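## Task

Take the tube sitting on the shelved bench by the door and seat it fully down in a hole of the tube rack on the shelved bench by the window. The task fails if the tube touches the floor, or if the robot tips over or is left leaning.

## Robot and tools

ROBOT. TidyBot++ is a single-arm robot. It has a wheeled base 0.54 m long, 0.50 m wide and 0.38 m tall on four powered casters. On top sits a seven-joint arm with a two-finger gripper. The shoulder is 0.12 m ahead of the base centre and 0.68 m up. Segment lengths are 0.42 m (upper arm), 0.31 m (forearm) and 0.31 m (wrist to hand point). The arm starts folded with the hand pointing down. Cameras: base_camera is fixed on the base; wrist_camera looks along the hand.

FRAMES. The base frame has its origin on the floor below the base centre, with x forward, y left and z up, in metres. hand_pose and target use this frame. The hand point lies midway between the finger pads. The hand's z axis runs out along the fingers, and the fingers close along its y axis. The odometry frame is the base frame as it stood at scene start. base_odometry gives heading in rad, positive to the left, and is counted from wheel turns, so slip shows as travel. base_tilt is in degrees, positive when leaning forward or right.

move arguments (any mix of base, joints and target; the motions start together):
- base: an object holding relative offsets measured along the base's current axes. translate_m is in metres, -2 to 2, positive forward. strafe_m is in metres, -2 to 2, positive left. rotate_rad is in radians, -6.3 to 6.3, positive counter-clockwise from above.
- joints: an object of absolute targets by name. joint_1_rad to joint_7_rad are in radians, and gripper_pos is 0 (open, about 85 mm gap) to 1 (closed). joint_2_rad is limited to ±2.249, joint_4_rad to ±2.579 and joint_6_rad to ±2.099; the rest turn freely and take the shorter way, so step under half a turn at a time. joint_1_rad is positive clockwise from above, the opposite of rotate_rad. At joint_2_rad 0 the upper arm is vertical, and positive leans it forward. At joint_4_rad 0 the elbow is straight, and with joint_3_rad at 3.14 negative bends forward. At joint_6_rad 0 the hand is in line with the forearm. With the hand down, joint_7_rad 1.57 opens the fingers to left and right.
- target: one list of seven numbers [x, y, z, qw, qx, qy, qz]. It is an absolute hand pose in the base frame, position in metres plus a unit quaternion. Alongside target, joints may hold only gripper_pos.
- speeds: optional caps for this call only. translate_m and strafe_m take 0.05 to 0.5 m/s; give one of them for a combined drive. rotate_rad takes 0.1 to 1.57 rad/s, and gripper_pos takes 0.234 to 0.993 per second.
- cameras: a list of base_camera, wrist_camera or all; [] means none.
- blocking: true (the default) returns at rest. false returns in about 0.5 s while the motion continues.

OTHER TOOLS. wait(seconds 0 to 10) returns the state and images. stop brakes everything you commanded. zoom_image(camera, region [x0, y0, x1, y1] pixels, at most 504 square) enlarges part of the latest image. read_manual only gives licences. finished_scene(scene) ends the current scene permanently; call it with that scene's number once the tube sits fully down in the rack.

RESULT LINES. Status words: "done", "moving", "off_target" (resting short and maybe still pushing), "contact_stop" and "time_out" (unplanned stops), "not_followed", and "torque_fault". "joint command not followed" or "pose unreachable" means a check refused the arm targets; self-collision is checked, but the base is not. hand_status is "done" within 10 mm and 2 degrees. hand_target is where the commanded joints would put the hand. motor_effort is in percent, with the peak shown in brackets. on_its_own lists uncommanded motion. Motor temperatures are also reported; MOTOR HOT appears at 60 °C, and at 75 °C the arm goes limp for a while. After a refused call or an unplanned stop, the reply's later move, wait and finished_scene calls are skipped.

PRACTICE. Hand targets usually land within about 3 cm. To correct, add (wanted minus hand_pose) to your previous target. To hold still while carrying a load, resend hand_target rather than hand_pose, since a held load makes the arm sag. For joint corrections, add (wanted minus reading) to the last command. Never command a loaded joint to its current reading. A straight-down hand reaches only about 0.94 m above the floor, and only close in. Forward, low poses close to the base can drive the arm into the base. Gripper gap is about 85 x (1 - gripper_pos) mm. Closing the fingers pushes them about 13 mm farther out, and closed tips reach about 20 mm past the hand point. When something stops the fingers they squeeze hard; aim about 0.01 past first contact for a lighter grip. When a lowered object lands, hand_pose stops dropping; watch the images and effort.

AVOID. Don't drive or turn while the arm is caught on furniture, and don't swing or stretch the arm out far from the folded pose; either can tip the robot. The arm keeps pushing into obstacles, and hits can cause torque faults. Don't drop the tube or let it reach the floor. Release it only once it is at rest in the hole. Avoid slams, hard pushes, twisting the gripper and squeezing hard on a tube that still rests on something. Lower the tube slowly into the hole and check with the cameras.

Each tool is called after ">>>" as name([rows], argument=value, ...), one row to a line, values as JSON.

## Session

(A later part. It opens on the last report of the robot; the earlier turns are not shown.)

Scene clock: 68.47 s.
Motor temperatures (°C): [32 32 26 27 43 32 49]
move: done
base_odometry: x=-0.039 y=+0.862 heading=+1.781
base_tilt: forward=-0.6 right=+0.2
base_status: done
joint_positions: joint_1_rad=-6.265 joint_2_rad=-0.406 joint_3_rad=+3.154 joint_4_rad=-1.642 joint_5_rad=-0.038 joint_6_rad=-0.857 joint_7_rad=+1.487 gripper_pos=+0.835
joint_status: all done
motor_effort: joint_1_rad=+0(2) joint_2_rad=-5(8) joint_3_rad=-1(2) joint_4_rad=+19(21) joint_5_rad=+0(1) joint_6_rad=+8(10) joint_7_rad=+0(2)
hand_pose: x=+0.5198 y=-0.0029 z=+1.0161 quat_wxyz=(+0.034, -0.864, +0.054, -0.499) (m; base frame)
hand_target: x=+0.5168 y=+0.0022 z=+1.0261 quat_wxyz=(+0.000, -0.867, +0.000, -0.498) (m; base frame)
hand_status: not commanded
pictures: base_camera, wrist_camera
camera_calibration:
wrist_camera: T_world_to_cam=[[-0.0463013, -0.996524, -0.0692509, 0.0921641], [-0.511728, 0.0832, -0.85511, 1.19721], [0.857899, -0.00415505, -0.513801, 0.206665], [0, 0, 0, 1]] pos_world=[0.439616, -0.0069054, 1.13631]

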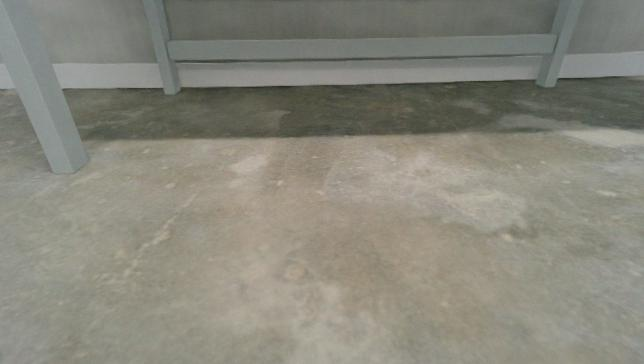

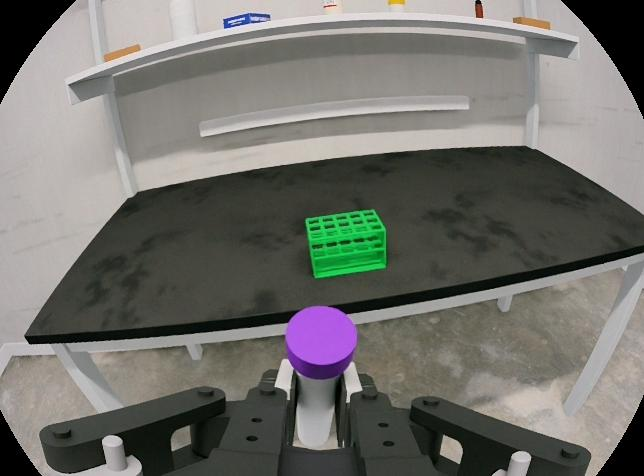

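>>> move(base={"translate_m":0.2})

>>> zoom_image(camera="wrist_camera", region=[280, 200, 420, 310])

Scene clock: 71.30 s.
Motor temperatures (°C): [32 32 26 27 43 32 49]
move: done
base_odometry: x=-0.081 y=+1.057 heading=+1.781
base_tilt: forward=-0.6 right=+0.2
base_status: done
joint_positions: joint_1_rad=-6.265 joint_2_rad=-0.397 joint_3_rad=+3.154 joint_4_rad=-1.641 joint_5_rad=-0.038 joint_6_rad=-0.859 joint_7_rad=+1.487 gripper_pos=+0.835
joint_status: not commanded
motor_effort: joint_1_rad=+0(2) joint_2_rad=-5(9) joint_3_rad=+0(1) joint_4_rad=+19(19) joint_5_rad=+0(1) joint_6_rad=+8(9) joint_7_rad=+0(1)
hand_pose: x=+0.5222 y=-0.0030 z=+1.0128 quat_wxyz=(+0.034, -0.866, +0.054, -0.495) (m; base frame)
hand_target: x=+0.5168 y=+0.0022 z=+1.0261 quat_wxyz=(+0.000, -0.867, +0.000, -0.498) (m; base frame)
hand_status: not commanded
pictures: base_camera, wrist_camera
camera_calibration:
wrist_camera: T_world_to_cam=[[-0.0468831, -0.99654, -0.068636, 0.0916466], [-0.519691, 0.083014, -0.850312, 1.19493], [0.853067, -0.0041957, -0.521784, 0.213461], [0, 0, 0, 1]] pos_world=[0.443195, -0.00697088, 1.13374]

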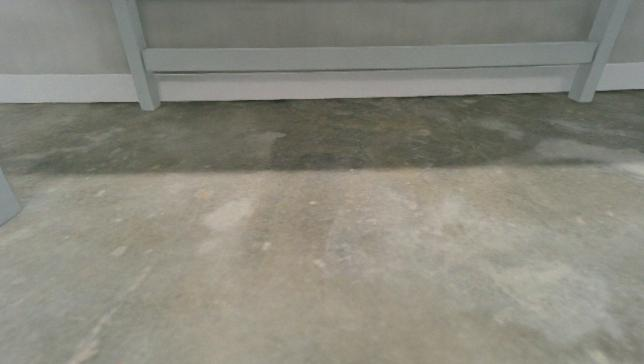

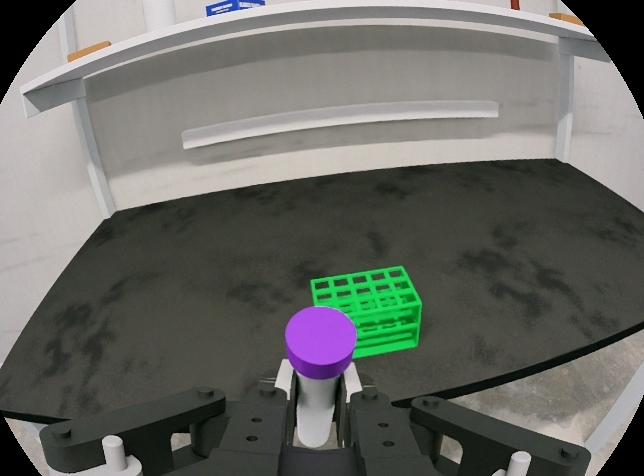

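Scaled by 3.600.

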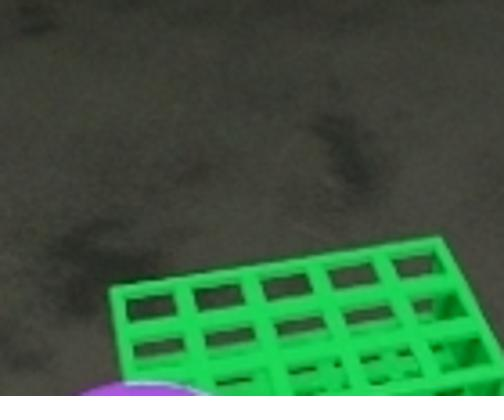

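>>> zoom_image(camera="wrist_camera", region=[250, 290, 400, 470])

Scaled by 2.800.

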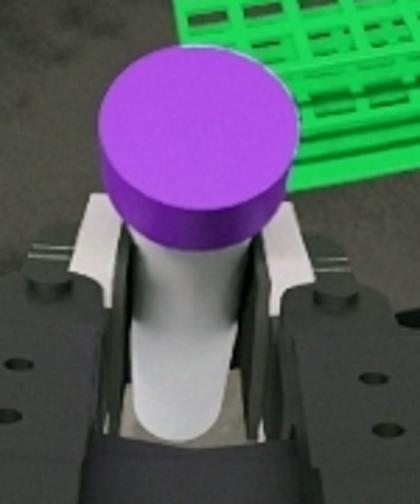

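>>> move(target=[0.48, 0.0, 1.03, 0, -0.918, 0, -0.396], cameras=["wrist_camera"])

Scene clock: 79.33 s.
Motor temperatures (°C): [32 32 26 27 43 32 49]
move: off_target
base_odometry: x=-0.081 y=+1.057 heading=+1.781
base_tilt: forward=-0.6 right=+0.2
base_status: not commanded
joint_positions: joint_1_rad=-6.268 joint_2_rad=-0.345 joint_3_rad=+3.154 joint_4_rad=-1.392 joint_5_rad=-0.037 joint_6_rad=-1.257 joint_7_rad=+1.488 gripper_pos=+0.835
joint_status: not commanded
motor_effort: joint_1_rad=-1(1) joint_2_rad=-5(6) joint_3_rad=-1(1) joint_4_rad=+17(20) joint_5_rad=+0(1) joint_6_rad=+7(8) joint_7_rad=+0(1)
hand_pose: x=+0.4804 y=+0.0013 z=+1.0269 quat_wxyz=(+0.032, -0.912, +0.049, -0.406) (m; base frame)
hand_target: x=+0.4800 y=+0.0000 z=+1.0300 quat_wxyz=(+0.000, -0.918, +0.000, -0.396) (m; base frame)
hand_status: off_target (0.003 m and 6.8 deg from the pose sent, 0.046 m and 14.8 deg at the start)
pictures: wrist_camera
camera_calibration:
wrist_camera: T_world_to_cam=[[-0.0423826, -0.997483, -0.0568467, 0.0807044], [-0.679987, 0.0704854, -0.729828, 1.13815], [0.731998, 0.00772297, -0.681263, 0.478423], [0, 0, 0, 1]] pos_world=[0.42714, -0.00341634, 1.16117]

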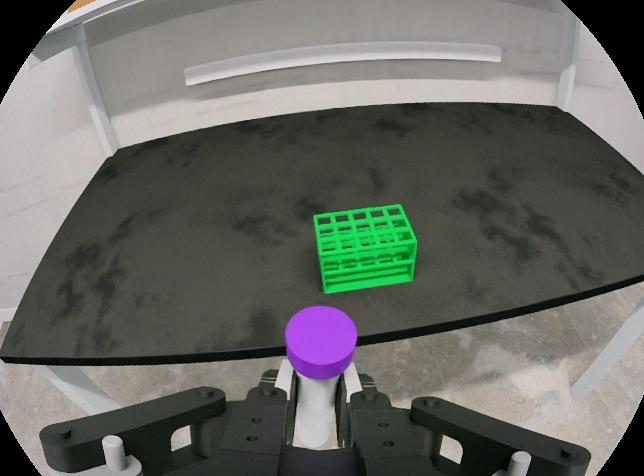

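>>> move(base={"strafe_m":-0.06}, joints={"joint_7_rad":1.69}, cameras=["wrist_camera"])

Scene clock: 81.47 s.
Motor temperatures (°C): [32 32 26 27 43 32 49]
move: done
base_odometry: x=-0.022 y=+1.070 heading=+1.782
base_tilt: forward=-0.6 right=+0.2
base_status: done
joint_positions: joint_1_rad=-6.271 joint_2_rad=-0.342 joint_3_rad=+3.154 joint_4_rad=-1.391 joint_5_rad=-0.028 joint_6_rad=-1.260 joint_7_rad=+1.624 gripper_pos=+0.835
joint_status: all done
motor_effort: joint_1_rad=-1(2) joint_2_rad=-5(6) joint_3_rad=-1(2) joint_4_rad=+17(17) joint_5_rad=+0(1) joint_6_rad=+7(7) joint_7_rad=+0(2)
hand_pose: x=+0.4807 y=+0.0001 z=+1.0255 quat_wxyz=(+0.001, -0.914, -0.014, -0.405) (m; base frame)
hand_target: x=+0.4800 y=+0.0000 z=+1.0300 quat_wxyz=(-0.024, -0.917, -0.055, -0.395) (m; base frame)
hand_status: not commanded
pictures: wrist_camera
camera_calibration:
wrist_camera: T_world_to_cam=[[0.0479346, -0.997548, 0.050999, -0.0746393], [-0.68218, -0.0699901, -0.727827, 1.13637], [0.729612, 0.0000975914, -0.683862, 0.481046], [0, 0, 0, 1]] pos_world=[0.427812, 0.00503162, 1.15986]

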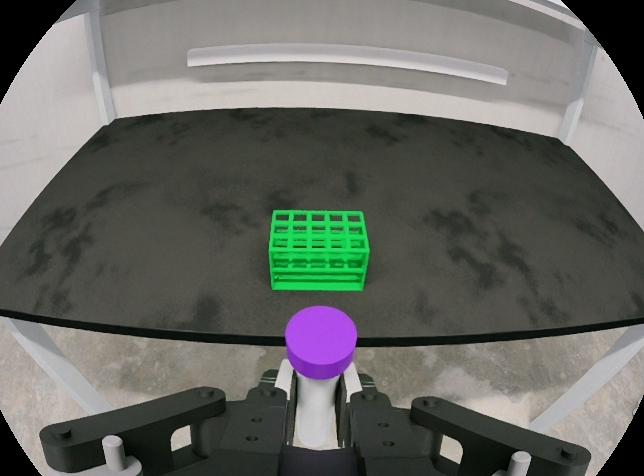

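>>> zoom_image(camera="wrist_camera", region=[260, 200, 380, 300])

Scaled by 4.200.

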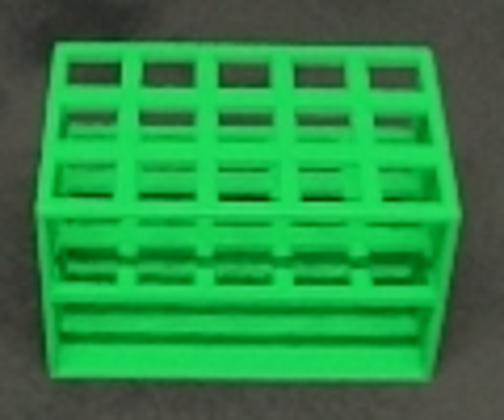

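>>> move(base={"translate_m":0.28}, speeds={"translate_m":0.2}, cameras=["wrist_camera"])

>>> zoom_image(camera="wrist_camera", region=[220, 290, 420, 476])

Scene clock: 87.67 s.
Motor temperatures (°C): [32 32 26 27 43 32 49]
move: done
base_odometry: x=-0.081 y=+1.344 heading=+1.781
base_tilt: forward=-0.6 right=+0.2
base_status: done
joint_positions: joint_1_rad=-6.271 joint_2_rad=-0.330 joint_3_rad=+3.154 joint_4_rad=-1.390 joint_5_rad=-0.028 joint_6_rad=-1.262 joint_7_rad=+1.624 gripper_pos=+0.835
joint_status: not commanded
motor_effort: joint_1_rad=+0(1) joint_2_rad=-6(8) joint_3_rad=+0(1) joint_4_rad=+17(18) joint_5_rad=+1(1) joint_6_rad=+7(8) joint_7_rad=+0(1)
hand_pose: x=+0.4847 y=+0.0000 z=+1.0211 quat_wxyz=(+0.001, -0.917, -0.014, -0.398) (m; base frame)
hand_target: x=+0.4800 y=+0.0000 z=+1.0300 quat_wxyz=(-0.024, -0.917, -0.055, -0.395) (m; base frame)
hand_status: not commanded
pictures: wrist_camera
camera_calibration:
wrist_camera: T_world_to_cam=[[0.0486465, -0.997548, 0.0503173, -0.074317], [-0.691948, -0.0699878, -0.718547, 1.13114], [0.720307, 0.000137832, -0.693656, 0.489648], [0, 0, 0, 1]] pos_world=[0.433606, 0.00496364, 1.15616]

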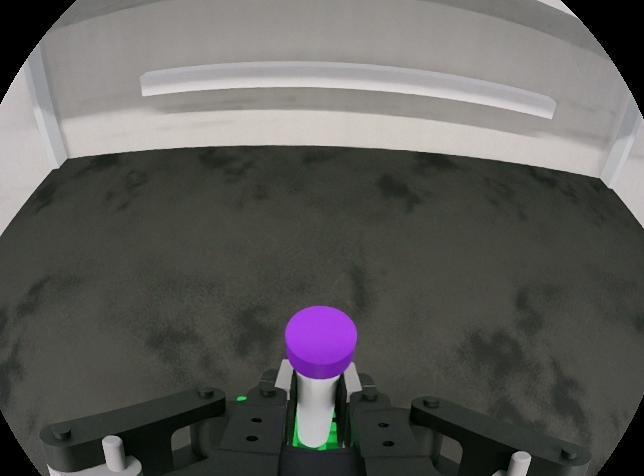

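Scaled by 2.520.

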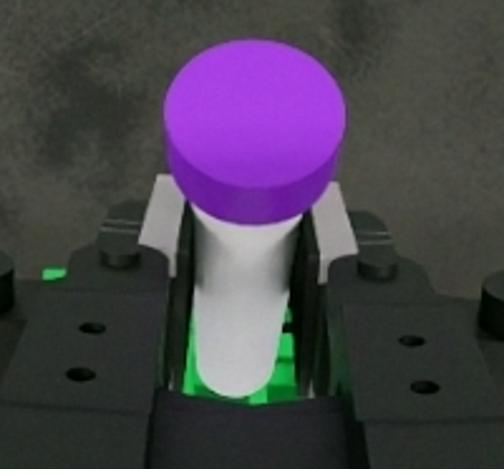

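>>> zoom_image(camera="wrist_camera", region=[280, 380, 360, 460])

Scaled by 6.300.

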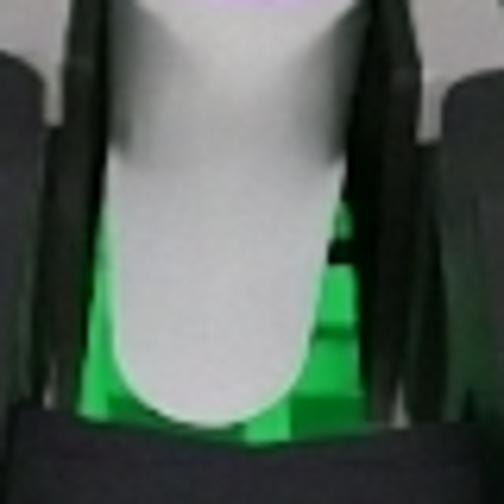

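>>> move(target=[0.476, 0.002, 0.962, -0.024, -0.917, -0.055, -0.395], cameras=["wrist_camera"])

>>> zoom_image(camera="wrist_camera", region=[260, 370, 380, 470])

Scene clock: 90.90 s.
Motor temperatures (°C): [32 32 26 27 43 32 49]
move: off_target
base_odometry: x=-0.081 y=+1.344 heading=+1.781
base_tilt: forward=-0.6 right=+0.2
base_status: not commanded
joint_positions: joint_1_rad=-6.299 joint_2_rad=-0.385 joint_3_rad=+3.154 joint_4_rad=-1.595 joint_5_rad=-0.008 joint_6_rad=-1.145 joint_7_rad=+1.624 gripper_pos=+0.835
joint_status: not commanded
motor_effort: joint_1_rad=-1(1) joint_2_rad=-5(6) joint_3_rad=-1(1) joint_4_rad=+18(19) joint_5_rad=+1(1) joint_6_rad=+7(7) joint_7_rad=+1(1)
hand_pose: x=+0.4755 y=+0.0041 z=+0.9631 quat_wxyz=(-0.003, -0.923, -0.026, -0.383) (m; base frame)
hand_target: x=+0.4760 y=+0.0020 z=+0.9620 quat_wxyz=(-0.024, -0.917, -0.055, -0.395) (m; base frame)
hand_status: off_target (0.002 m and 4.4 deg from the pose sent, 0.060 m and 5.5 deg at the start)
pictures: wrist_camera
camera_calibration:
wrist_camera: T_world_to_cam=[[0.0680038, -0.995594, 0.0645624, -0.089758], [-0.713506, -0.093763, -0.694347, 1.07046], [0.697342, 0.00115261, -0.716738, 0.489142], [0, 0, 0, 1]] pos_world=[0.428783, 0.0104431, 1.09965]

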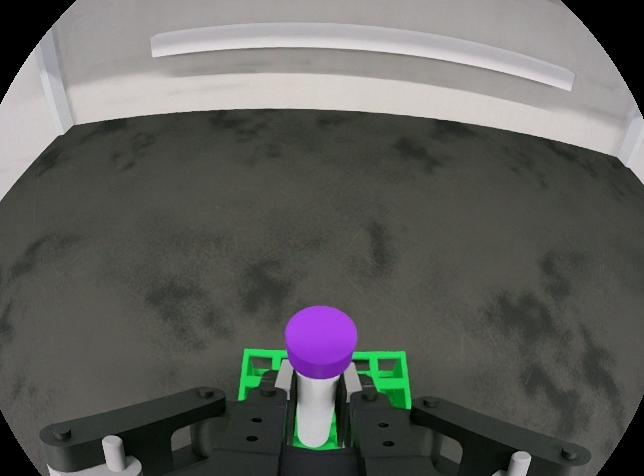

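Scaled by 4.200.

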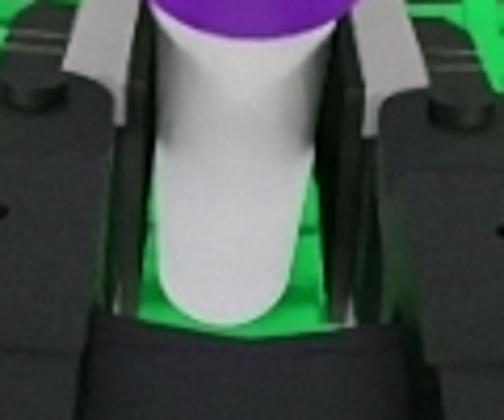

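>>> zoom_image(camera="wrist_camera", region=[230, 330, 420, 460])

Scaled by 2.653.

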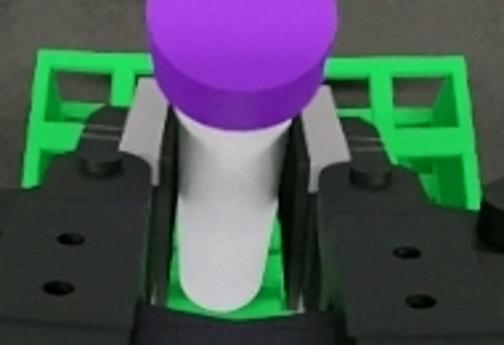

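>>> move(target=[0.52, -0.008, 0.962, -0.0075, -0.907, -0.047, -0.42], cameras=["wrist_camera"])

>>> zoom_image(camera="wrist_camera", region=[230, 330, 420, 460])

Scene clock: 96.03 s.
Motor temperatures (°C): [32 32 26 27 43 32 49]
move: off_target
base_odometry: x=-0.081 y=+1.344 heading=+1.781
base_tilt: forward=-0.6 right=+0.2
base_status: not commanded
joint_positions: joint_1_rad=-6.323 joint_2_rad=-0.349 joint_3_rad=+3.215 joint_4_rad=-1.602 joint_5_rad=-0.018 joint_6_rad=-1.017 joint_7_rad=+1.639 gripper_pos=+0.835
joint_status: not commanded
motor_effort: joint_1_rad=+0(2) joint_2_rad=-7(8) joint_3_rad=-1(2) joint_4_rad=+18(19) joint_5_rad=+1(2) joint_6_rad=+7(7) joint_7_rad=+1(1)
hand_pose: x=+0.5130 y=-0.0128 z=+0.9755 quat_wxyz=(+0.000, -0.906, -0.011, -0.423) (m; base frame)
hand_target: x=+0.5200 y=-0.0080 z=+0.9620 quat_wxyz=(-0.008, -0.906, -0.047, -0.420) (m; base frame)
hand_status: off_target (0.016 m and 4.2 deg from the pose sent, 0.046 m and 5.2 deg at the start)
pictures: wrist_camera
camera_calibration:
wrist_camera: T_world_to_cam=[[0.0398867, -0.997898, 0.0510772, -0.0824233], [-0.653239, -0.0647232, -0.75438, 1.13223], [0.7561, -0.00327595, -0.654448, 0.381012], [0, 0, 0, 1]] pos_world=[0.454821, -0.00772036, 1.10769]

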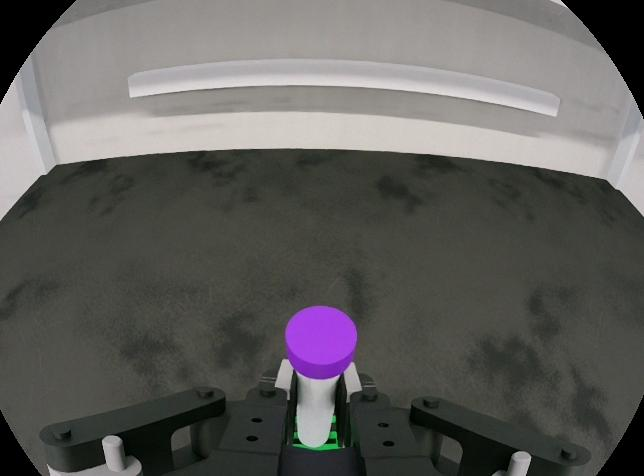

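Scaled by 2.653.

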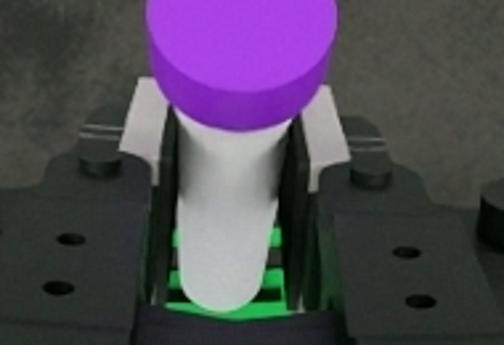

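>>> zoom_image(camera="wrist_camera", region=[285, 400, 350, 455])

Scaled by 7.754.

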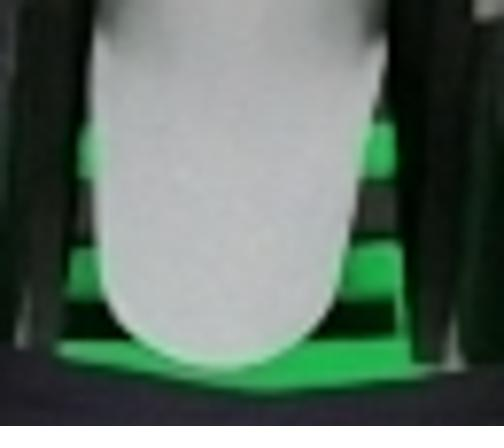

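>>> move(target=[0.524, 0.002, 0.959, -0.0075, -0.907, -0.047, -0.42], cameras=["wrist_camera"])

>>> zoom_image(camera="wrist_camera", region=[230, 340, 410, 460])

Scene clock: 100.07 s.
Motor temperatures (°C): [32 32 26 27 43 32 49]
move: off_target
base_odometry: x=-0.081 y=+1.344 heading=+1.781
base_tilt: forward=-0.6 right=+0.2
base_status: not commanded
joint_positions: joint_1_rad=-6.323 joint_2_rad=-0.348 joint_3_rad=+3.202 joint_4_rad=-1.607 joint_5_rad=-0.018 joint_6_rad=-1.003 joint_7_rad=+1.639 gripper_pos=+0.835
joint_status: not commanded
motor_effort: joint_1_rad=+0(2) joint_2_rad=-7(7) joint_3_rad=-1(2) joint_4_rad=+19(19) joint_5_rad=+1(1) joint_6_rad=+7(8) joint_7_rad=-1(1)
hand_pose: x=+0.5155 y=-0.0065 z=+0.9758 quat_wxyz=(+0.000, -0.904, -0.018, -0.426) (m; base frame)
hand_target: x=+0.5240 y=+0.0020 z=+0.9590 quat_wxyz=(-0.007, -0.906, -0.047, -0.420) (m; base frame)
hand_status: off_target (0.021 m and 3.5 deg from the pose sent, 0.025 m and 4.2 deg at the start)
pictures: wrist_camera
camera_calibration:
wrist_camera: T_world_to_cam=[[0.0517383, -0.997076, 0.0562392, -0.0873914], [-0.646292, -0.0763615, -0.75926, 1.13561], [0.761334, 0.0029359, -0.648353, 0.370725], [0, 0, 0, 1]] pos_world=[0.456211, -0.00150746, 1.1075]

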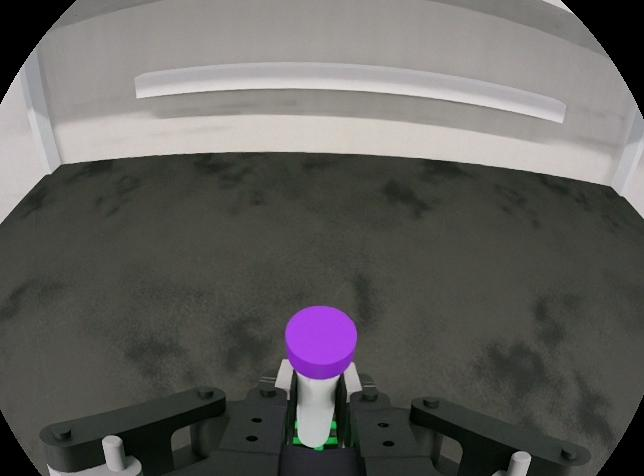

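Scaled by 2.800.

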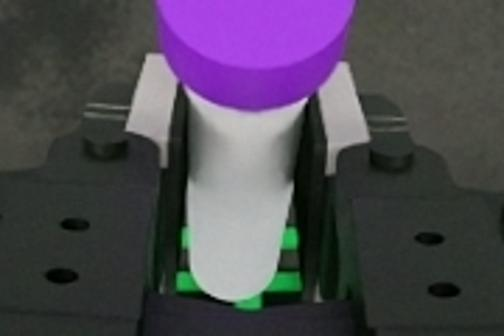

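>>> zoom_image(camera="wrist_camera", region=[285, 400, 350, 455])

Scaled by 7.754.

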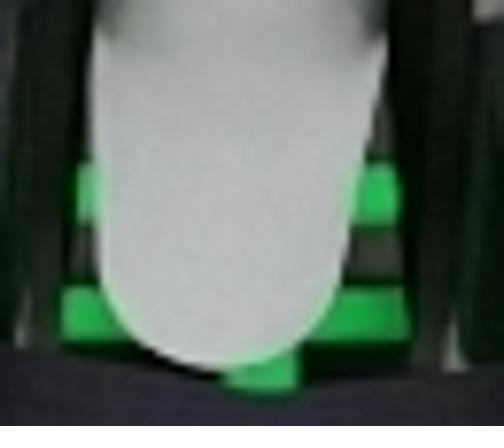

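>>> move(target=[0.526, 0.010, 0.952, -0.0075, -0.907, -0.047, -0.42], cameras=["wrist_camera"])

>>> zoom_image(camera="wrist_camera", region=[285, 400, 350, 455])

Scene clock: 102.07 s.
Motor temperatures (°C): [32 32 26 27 43 32 49]
move: off_target
base_odometry: x=-0.081 y=+1.344 heading=+1.781
base_tilt: forward=-0.6 right=+0.2
base_status: not commanded
joint_positions: joint_1_rad=-6.323 joint_2_rad=-0.346 joint_3_rad=+3.179 joint_4_rad=-1.631 joint_5_rad=-0.018 joint_6_rad=-0.977 joint_7_rad=+1.639 gripper_pos=+0.835
joint_status: not commanded
motor_effort: joint_1_rad=+0(1) joint_2_rad=-7(8) joint_3_rad=+0(2) joint_4_rad=+19(19) joint_5_rad=+0(1) joint_6_rad=+7(8) joint_7_rad=+0(1)
hand_pose: x=+0.5181 y=+0.0044 z=+0.9679 quat_wxyz=(+0.001, -0.904, -0.029, -0.426) (m; base frame)
hand_target: x=+0.5260 y=+0.0100 z=+0.9520 quat_wxyz=(-0.007, -0.906, -0.047, -0.420) (m; base frame)
hand_status: off_target (0.019 m and 2.4 deg from the pose sent, 0.031 m and 3.5 deg at the start)
pictures: wrist_camera
camera_calibration:
wrist_camera: T_world_to_cam=[[0.0728175, -0.995295, 0.0639119, -0.0945924], [-0.644936, -0.0958716, -0.758199, 1.13056], [0.76076, 0.013991, -0.648883, 0.364348], [0, 0, 0, 1]] pos_world=[0.458847, 0.009144, 1.09966]

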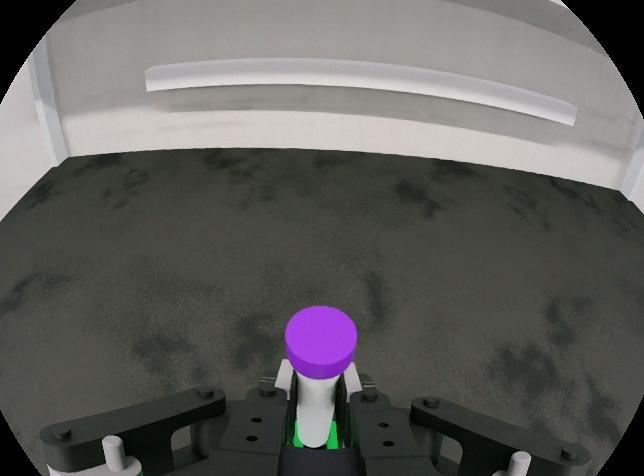

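Scaled by 7.754.

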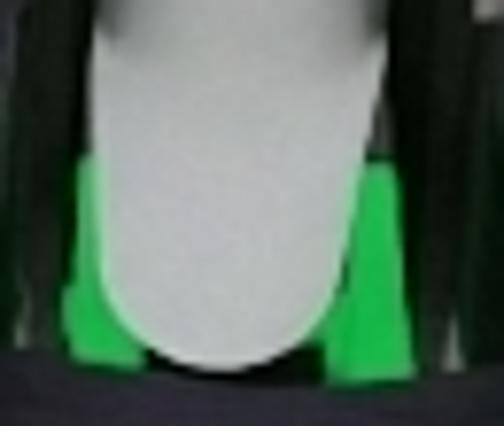

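>>> move(target=[0.524, 0.007, 0.928, -0.0075, -0.907, -0.047, -0.42], cameras=["wrist_camera"])

>>> zoom_image(camera="wrist_camera", region=[285, 400, 350, 455])

Scene clock: 104.37 s.
Motor temperatures (°C): [32 32 26 27 43 32 49]
move: off_target
base_odometry: x=-0.081 y=+1.344 heading=+1.781
base_tilt: forward=-0.6 right=+0.2
base_status: not commanded
joint_positions: joint_1_rad=-6.323 joint_2_rad=-0.346 joint_3_rad=+3.179 joint_4_rad=-1.721 joint_5_rad=-0.018 joint_6_rad=-0.911 joint_7_rad=+1.639 gripper_pos=+0.835
joint_status: not commanded
motor_effort: joint_1_rad=+0(1) joint_2_rad=-8(8) joint_3_rad=-1(1) joint_4_rad=+19(20) joint_5_rad=+0(1) joint_6_rad=+7(8) joint_7_rad=+1(1)
hand_pose: x=+0.5201 y=+0.0046 z=+0.9348 quat_wxyz=(+0.001, -0.909, -0.029, -0.415) (m; base frame)
hand_target: x=+0.5240 y=+0.0070 z=+0.9280 quat_wxyz=(-0.007, -0.906, -0.047, -0.420) (m; base frame)
hand_status: off_target (0.008 m and 2.4 deg from the pose sent, 0.040 m and 2.4 deg at the start)
pictures: wrist_camera
camera_calibration:
wrist_camera: T_world_to_cam=[[0.0734197, -0.995372, 0.0620068, -0.0909495], [-0.662743, -0.095156, -0.742776, 1.10161], [0.745239, 0.0134399, -0.666662, 0.366033], [0, 0, 0, 1]] pos_world=[0.463981, 0.00937694, 1.06791]

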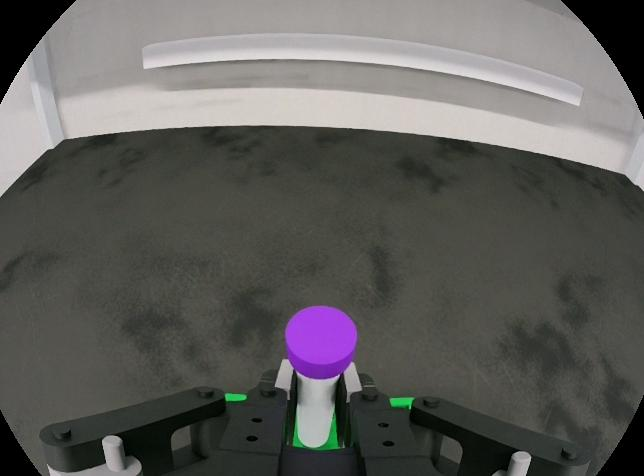

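Scaled by 7.754.

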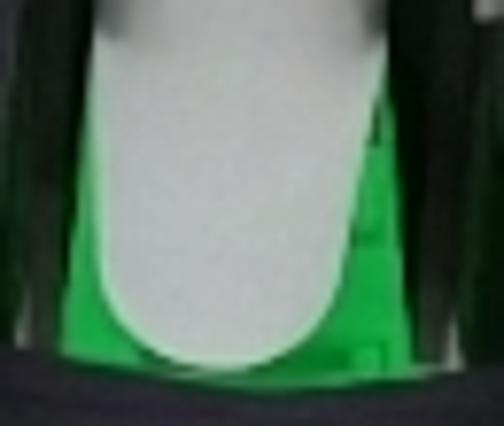

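>>> zoom_image(camera="wrist_camera", region=[215, 380, 425, 460])

Scaled by 2.400.

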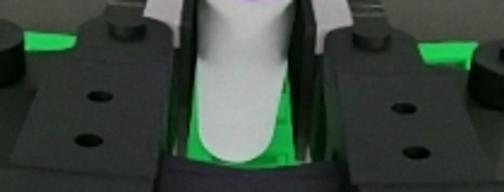

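>>> move(target=[0.522, 0.007, 0.91, -0.0075, -0.907, -0.047, -0.42], cameras=["wrist_camera"])

>>> zoom_image(camera="wrist_camera", region=[275, 380, 365, 470])

Scene clock: 107.90 s.
Motor temperatures (°C): [32 32 26 27 43 32 49]
move: off_target
base_odometry: x=-0.081 y=+1.344 heading=+1.781
base_tilt: forward=-0.6 right=+0.2
base_status: not commanded
joint_positions: joint_1_rad=-6.323 joint_2_rad=-0.360 joint_3_rad=+3.179 joint_4_rad=-1.764 joint_5_rad=-0.018 joint_6_rad=-0.841 joint_7_rad=+1.639 gripper_pos=+0.835
joint_status: not commanded
motor_effort: joint_1_rad=+0(1) joint_2_rad=-4(7) joint_3_rad=+0(1) joint_4_rad=+16(19) joint_5_rad=+1(1) joint_6_rad=+6(7) joint_7_rad=+1(1)
hand_pose: x=+0.5243 y=+0.0043 z=+0.9336 quat_wxyz=(+0.001, -0.901, -0.028, -0.433) (m; base frame)
hand_target: x=+0.5220 y=+0.0070 z=+0.9100 quat_wxyz=(-0.007, -0.906, -0.047, -0.420) (m; base frame)
hand_status: off_target (0.024 m and 3.0 deg from the pose sent, 0.025 m and 2.4 deg at the start)
pictures: wrist_camera
camera_calibration:
wrist_camera: T_world_to_cam=[[0.0692759, -0.995543, 0.063987, -0.0911221], [-0.632247, -0.0934291, -0.769113, 1.11202], [0.771663, 0.0128254, -0.635902, 0.319512], [0, 0, 0, 1]] pos_world=[0.462829, 0.00908126, 1.06428]

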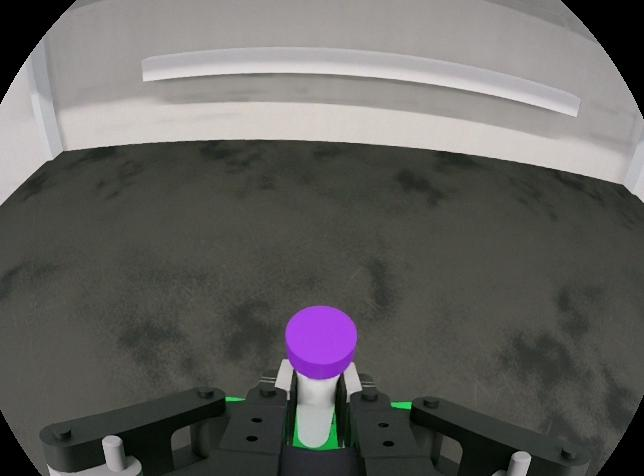

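Scaled by 5.600.

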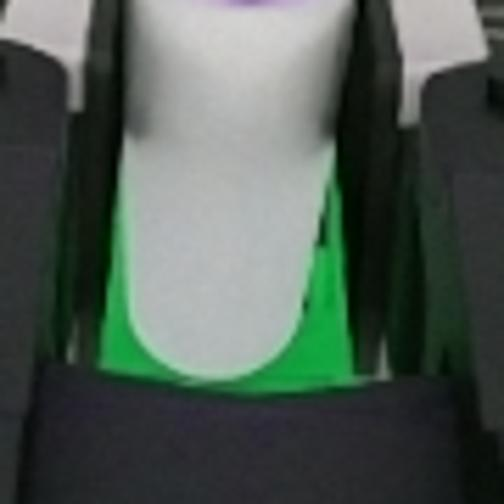

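>>> move(target=[0.515,0.006,0.95,-0.0075,-0.907,-0.047,-0.42])

>>> zoom_image(camera="wrist_camera", region=[220, 330, 420, 476])

Scene clock: 111.50 s.
Motor temperatures (°C): [32 32 26 27 43 32 49]
move: off_target
base_odometry: x=-0.081 y=+1.344 heading=+1.781
base_tilt: forward=-0.6 right=+0.2
base_status: not commanded
joint_positions: joint_1_rad=-6.323 joint_2_rad=-0.360 joint_3_rad=+3.179 joint_4_rad=-1.725 joint_5_rad=-0.018 joint_6_rad=-0.913 joint_7_rad=+1.639 gripper_pos=+0.835
joint_status: not commanded
motor_effort: joint_1_rad=+0(1) joint_2_rad=-7(7) joint_3_rad=-1(1) joint_4_rad=+18(19) joint_5_rad=+1(1) joint_6_rad=+7(7) joint_7_rad=+0(1)
hand_pose: x=+0.5156 y=+0.0045 z=+0.9375 quat_wxyz=(+0.002, -0.908, -0.029, -0.419) (m; base frame)
hand_target: x=+0.5150 y=+0.0060 z=+0.9500 quat_wxyz=(-0.007, -0.906, -0.047, -0.420) (m; base frame)
hand_status: off_target (0.013 m and 2.4 deg from the pose sent, 0.019 m and 3.0 deg at the start)
pictures: base_camera, wrist_camera
camera_calibration:
wrist_camera: T_world_to_cam=[[0.0730727, -0.995395, 0.0620462, -0.0907445], [-0.657162, -0.0948529, -0.747757, 1.10241], [0.750199, 0.0138662, -0.661067, 0.363381], [0, 0, 0, 1]] pos_world=[0.458484, 0.00920127, 1.07018]

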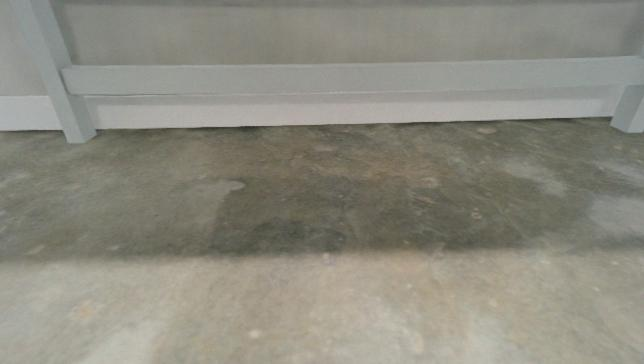

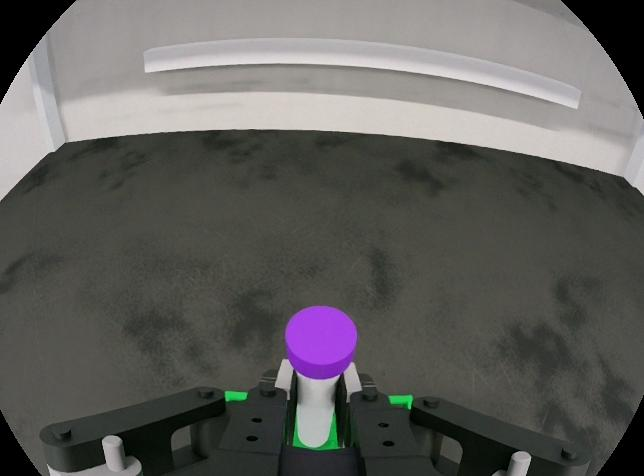

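Scaled by 2.520.

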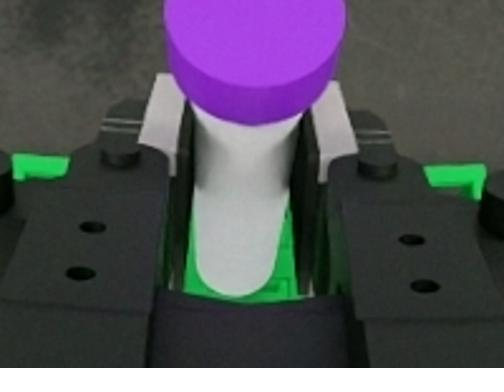

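>>> move(target=[0.515,0.006,0.915,-0.0075,-0.907,-0.047,-0.42])

>>> zoom_image(camera="wrist_camera", region=[270, 360, 370, 470])

Scene clock: 112.67 s.
Motor temperatures (°C): [32 32 26 27 43 32 49]
move: off_target
base_odometry: x=-0.081 y=+1.344 heading=+1.781
base_tilt: forward=-0.6 right=+0.2
base_status: not commanded
joint_positions: joint_1_rad=-6.323 joint_2_rad=-0.361 joint_3_rad=+3.179 joint_4_rad=-1.779 joint_5_rad=-0.018 joint_6_rad=-0.874 joint_7_rad=+1.639 gripper_pos=+0.835
joint_status: not commanded
motor_effort: joint_1_rad=+0(1) joint_2_rad=-7(7) joint_3_rad=-1(1) joint_4_rad=+19(20) joint_5_rad=+1(1) joint_6_rad=+7(7) joint_7_rad=+1(1)
hand_pose: x=+0.5154 y=+0.0046 z=+0.9179 quat_wxyz=(+0.002, -0.911, -0.028, -0.412) (m; base frame)
hand_target: x=+0.5150 y=+0.0060 z=+0.9150 quat_wxyz=(-0.007, -0.906, -0.047, -0.420) (m; base frame)
hand_status: off_target (0.003 m and 2.6 deg from the pose sent, 0.023 m and 2.4 deg at the start)
pictures: base_camera, wrist_camera
camera_calibration:
wrist_camera: T_world_to_cam=[[0.0734162, -0.995437, 0.0609457, -0.0885617], [-0.667493, -0.0944504, -0.738602, 1.0845], [0.740988, 0.0135445, -0.671381, 0.364748], [0, 0, 0, 1]] pos_world=[0.460127, 0.00933391, 1.0513]

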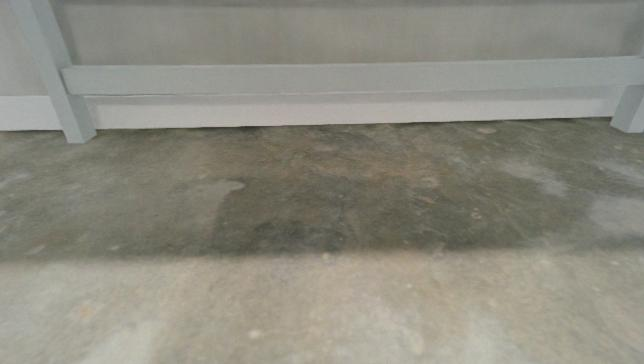

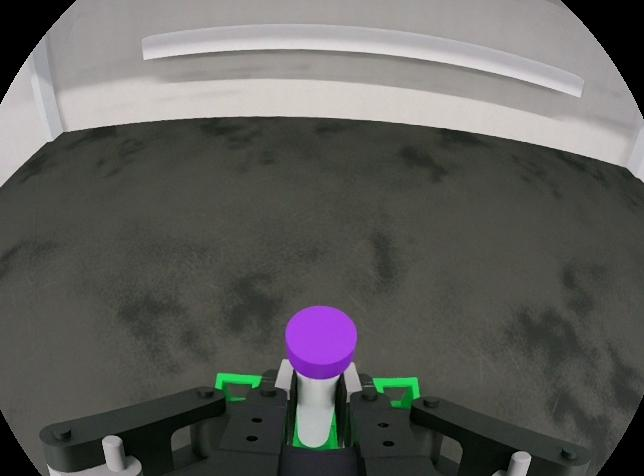

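Scaled by 4.582.

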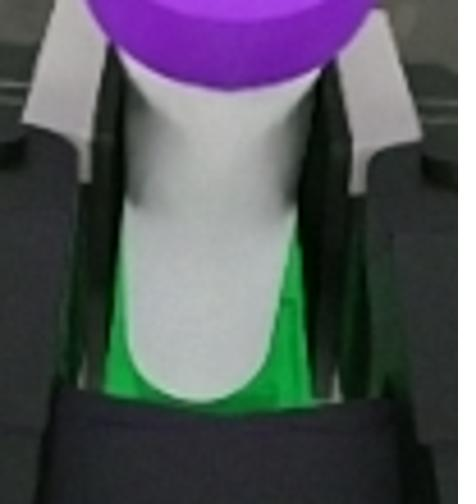

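>>> move(target=[0.515,0.006,0.895,-0.0075,-0.907,-0.047,-0.42])

>>> zoom_image(camera="wrist_camera", region=[200, 340, 440, 476])

Scene clock: 113.87 s.
Motor temperatures (°C): [32 32 26 27 43 32 49]
move: off_target
base_odometry: x=-0.081 y=+1.344 heading=+1.781
base_tilt: forward=-0.6 right=+0.2
base_status: not commanded
joint_positions: joint_1_rad=-6.323 joint_2_rad=-0.365 joint_3_rad=+3.179 joint_4_rad=-1.843 joint_5_rad=-0.018 joint_6_rad=-0.817 joint_7_rad=+1.639 gripper_pos=+0.835
joint_status: not commanded
motor_effort: joint_1_rad=+0(1) joint_2_rad=-6(7) joint_3_rad=-1(1) joint_4_rad=+19(20) joint_5_rad=+1(1) joint_6_rad=+7(7) joint_7_rad=+0(1)
hand_pose: x=+0.5154 y=+0.0046 z=+0.8978 quat_wxyz=(+0.002, -0.911, -0.028, -0.411) (m; base frame)
hand_target: x=+0.5150 y=+0.0060 z=+0.8950 quat_wxyz=(-0.007, -0.906, -0.047, -0.420) (m; base frame)
hand_status: off_target (0.003 m and 2.7 deg from the pose sent, 0.023 m and 2.6 deg at the start)
pictures: base_camera, wrist_camera
camera_calibration:
wrist_camera: T_world_to_cam=[[0.0726921, -0.995521, 0.0604498, -0.0864817], [-0.670059, -0.0936413, -0.736378, 1.06903], [0.73874, 0.013024, -0.673864, 0.354664], [0, 0, 0, 1]] pos_world=[0.460597, 0.00939217, 1.03144]

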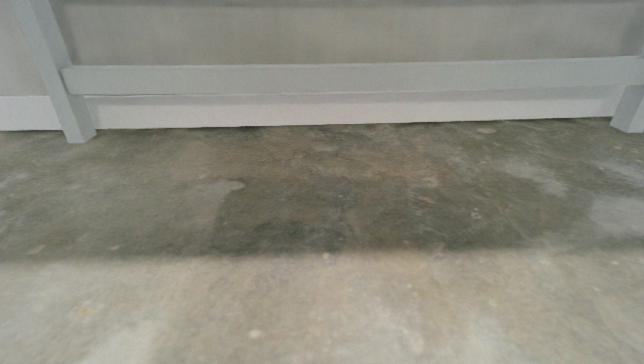

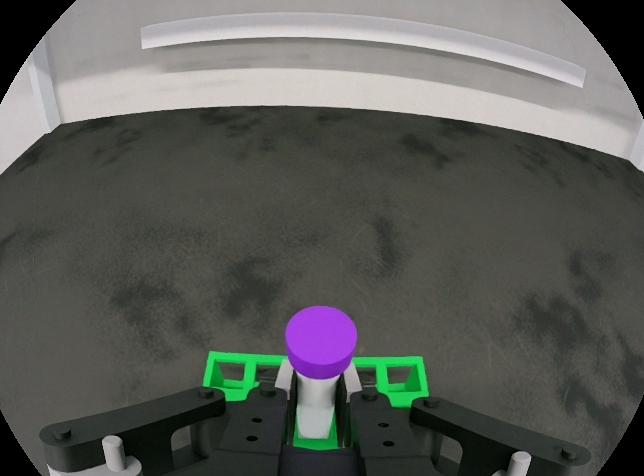

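Scaled by 2.100.

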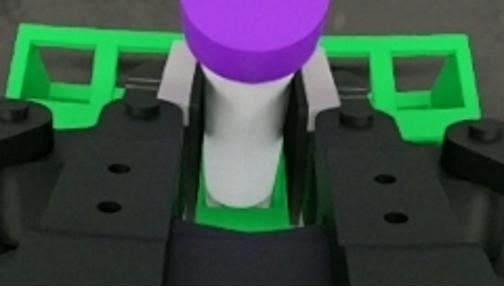

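>>> move(target=[0.515,0.006,0.883,-0.0075,-0.907,-0.047,-0.42])

>>> zoom_image(camera="wrist_camera", region=[200, 340, 440, 476])

Scene clock: 115.03 s.
Motor temperatures (°C): [32 32 26 27 43 32 49]
move: off_target
base_odometry: x=-0.081 y=+1.344 heading=+1.781
base_tilt: forward=-0.6 right=+0.2
base_status: not commanded
joint_positions: joint_1_rad=-6.323 joint_2_rad=-0.366 joint_3_rad=+3.179 joint_4_rad=-1.882 joint_5_rad=-0.018 joint_6_rad=-0.778 joint_7_rad=+1.639 gripper_pos=+0.835
joint_status: not commanded
motor_effort: joint_1_rad=+0(1) joint_2_rad=-7(7) joint_3_rad=-1(1) joint_4_rad=+19(20) joint_5_rad=+1(1) joint_6_rad=+7(7) joint_7_rad=+1(1)
hand_pose: x=+0.5161 y=+0.0046 z=+0.8858 quat_wxyz=(+0.002, -0.911, -0.027, -0.411) (m; base frame)
hand_target: x=+0.5150 y=+0.0060 z=+0.8830 quat_wxyz=(-0.007, -0.906, -0.047, -0.420) (m; base frame)
hand_status: off_target (0.003 m and 2.7 deg from the pose sent, 0.015 m and 2.7 deg at the start)
pictures: base_camera, wrist_camera
camera_calibration:
wrist_camera: T_world_to_cam=[[0.0719343, -0.995578, 0.0604173, -0.0853824], [-0.669573, -0.0930977, -0.736889, 1.06087], [0.739255, 0.0125538, -0.673309, 0.345315], [0, 0, 0, 1]] pos_world=[0.461197, 0.00942488, 1.01941]

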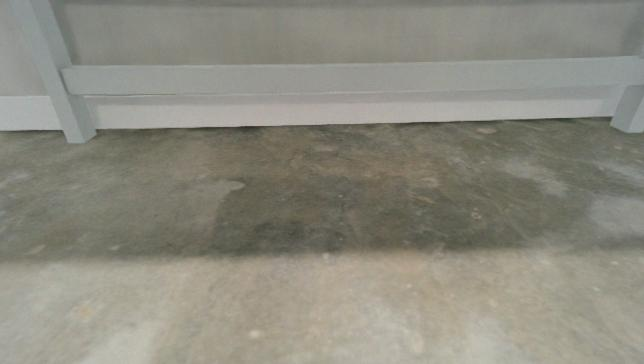

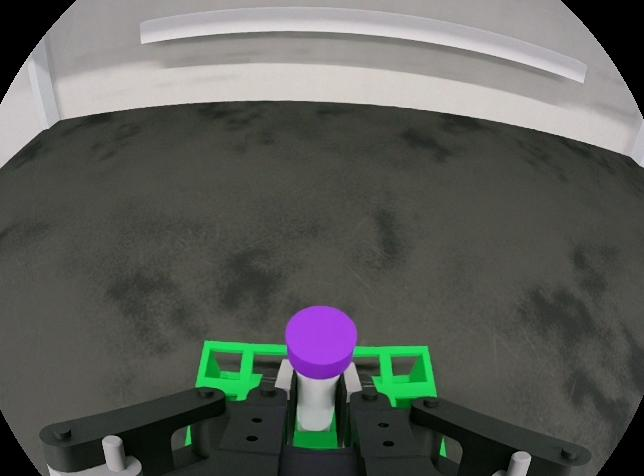

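Scaled by 2.100.

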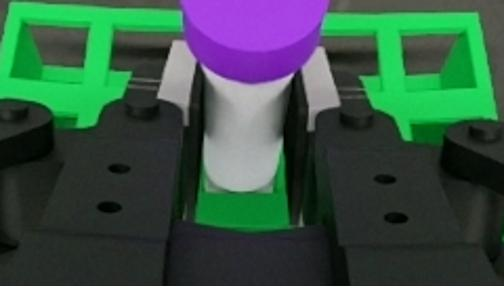

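>>> move(target=[0.515,0.006,0.875,-0.0075,-0.907,-0.047,-0.42], cameras=[])

>>> move(target=[0.515,0.006,0.868,-0.0075,-0.907,-0.047,-0.42])

>>> zoom_image(camera="wrist_camera", region=[200, 340, 440, 476])

Scene clock: 116.07 s.
Motor temperatures (°C): [32 31 26 27 43 32 49]
move: off_target
base_odometry: x=-0.081 y=+1.344 heading=+1.781
base_tilt: forward=-0.6 right=+0.2
base_status: not commanded
joint_positions: joint_1_rad=-6.323 joint_2_rad=-0.366 joint_3_rad=+3.179 joint_4_rad=-1.907 joint_5_rad=-0.018 joint_6_rad=-0.752 joint_7_rad=+1.639 gripper_pos=+0.835
joint_status: not commanded
motor_effort: joint_1_rad=-1(2) joint_2_rad=-7(7) joint_3_rad=+0(1) joint_4_rad=+19(20) joint_5_rad=+1(1) joint_6_rad=+7(8) joint_7_rad=+0(1)
hand_pose: x=+0.5166 y=+0.0046 z=+0.8783 quat_wxyz=(+0.001, -0.911, -0.027, -0.412) (m; base frame)
hand_target: x=+0.5150 y=+0.0060 z=+0.8750 quat_wxyz=(-0.007, -0.906, -0.047, -0.420) (m; base frame)
hand_status: off_target (0.004 m and 2.7 deg from the pose sent, 0.011 m and 2.7 deg at the start)
pictures: none
No camera images: "cameras" was empty.

Scene clock: 116.67 s.
Motor temperatures (°C): [32 31 26 27 43 32 49]
move: off_target
base_odometry: x=-0.081 y=+1.344 heading=+1.781
base_tilt: forward=-0.6 right=+0.2
base_status: not commanded
joint_positions: joint_1_rad=-6.323 joint_2_rad=-0.366 joint_3_rad=+3.179 joint_4_rad=-1.929 joint_5_rad=-0.018 joint_6_rad=-0.730 joint_7_rad=+1.639 gripper_pos=+0.835
joint_status: not commanded
motor_effort: joint_1_rad=-1(1) joint_2_rad=-7(7) joint_3_rad=-1(1) joint_4_rad=+19(20) joint_5_rad=+1(1) joint_6_rad=+7(7) joint_7_rad=+0(1)
hand_pose: x=+0.5168 y=+0.0046 z=+0.8715 quat_wxyz=(+0.001, -0.911, -0.027, -0.412) (m; base frame)
hand_target: x=+0.5150 y=+0.0060 z=+0.8680 quat_wxyz=(-0.007, -0.906, -0.047, -0.420) (m; base frame)
hand_status: off_target (0.004 m and 2.7 deg from the pose sent, 0.011 m and 2.7 deg at the start)
pictures: base_camera, wrist_camera
camera_calibration:
wrist_camera: T_world_to_cam=[[0.0709468, -0.995645, 0.0604794, -0.084113], [-0.668531, -0.0924614, -0.737914, 1.05109], [0.740293, 0.0119204, -0.672179, 0.333687], [0, 0, 0, 1]] pos_world=[0.461631, 0.00946132, 1.005]

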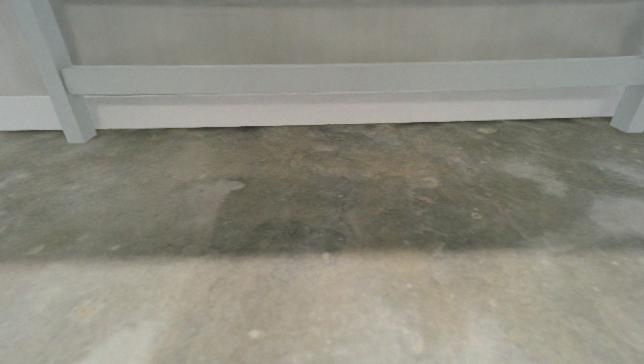

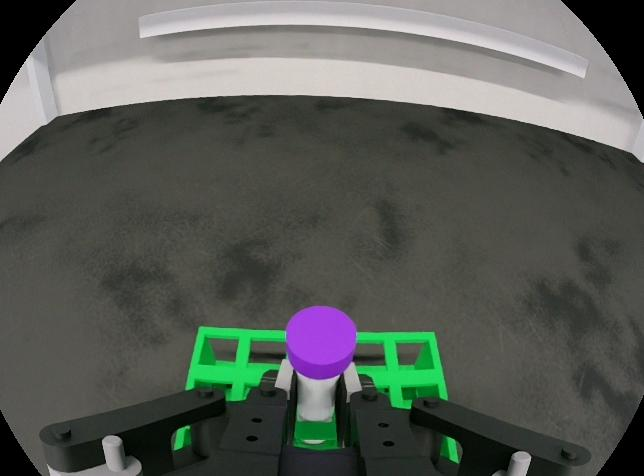

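Scaled by 2.100.

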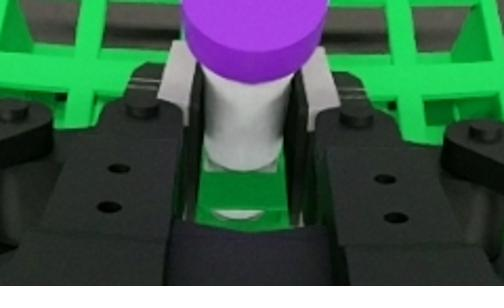

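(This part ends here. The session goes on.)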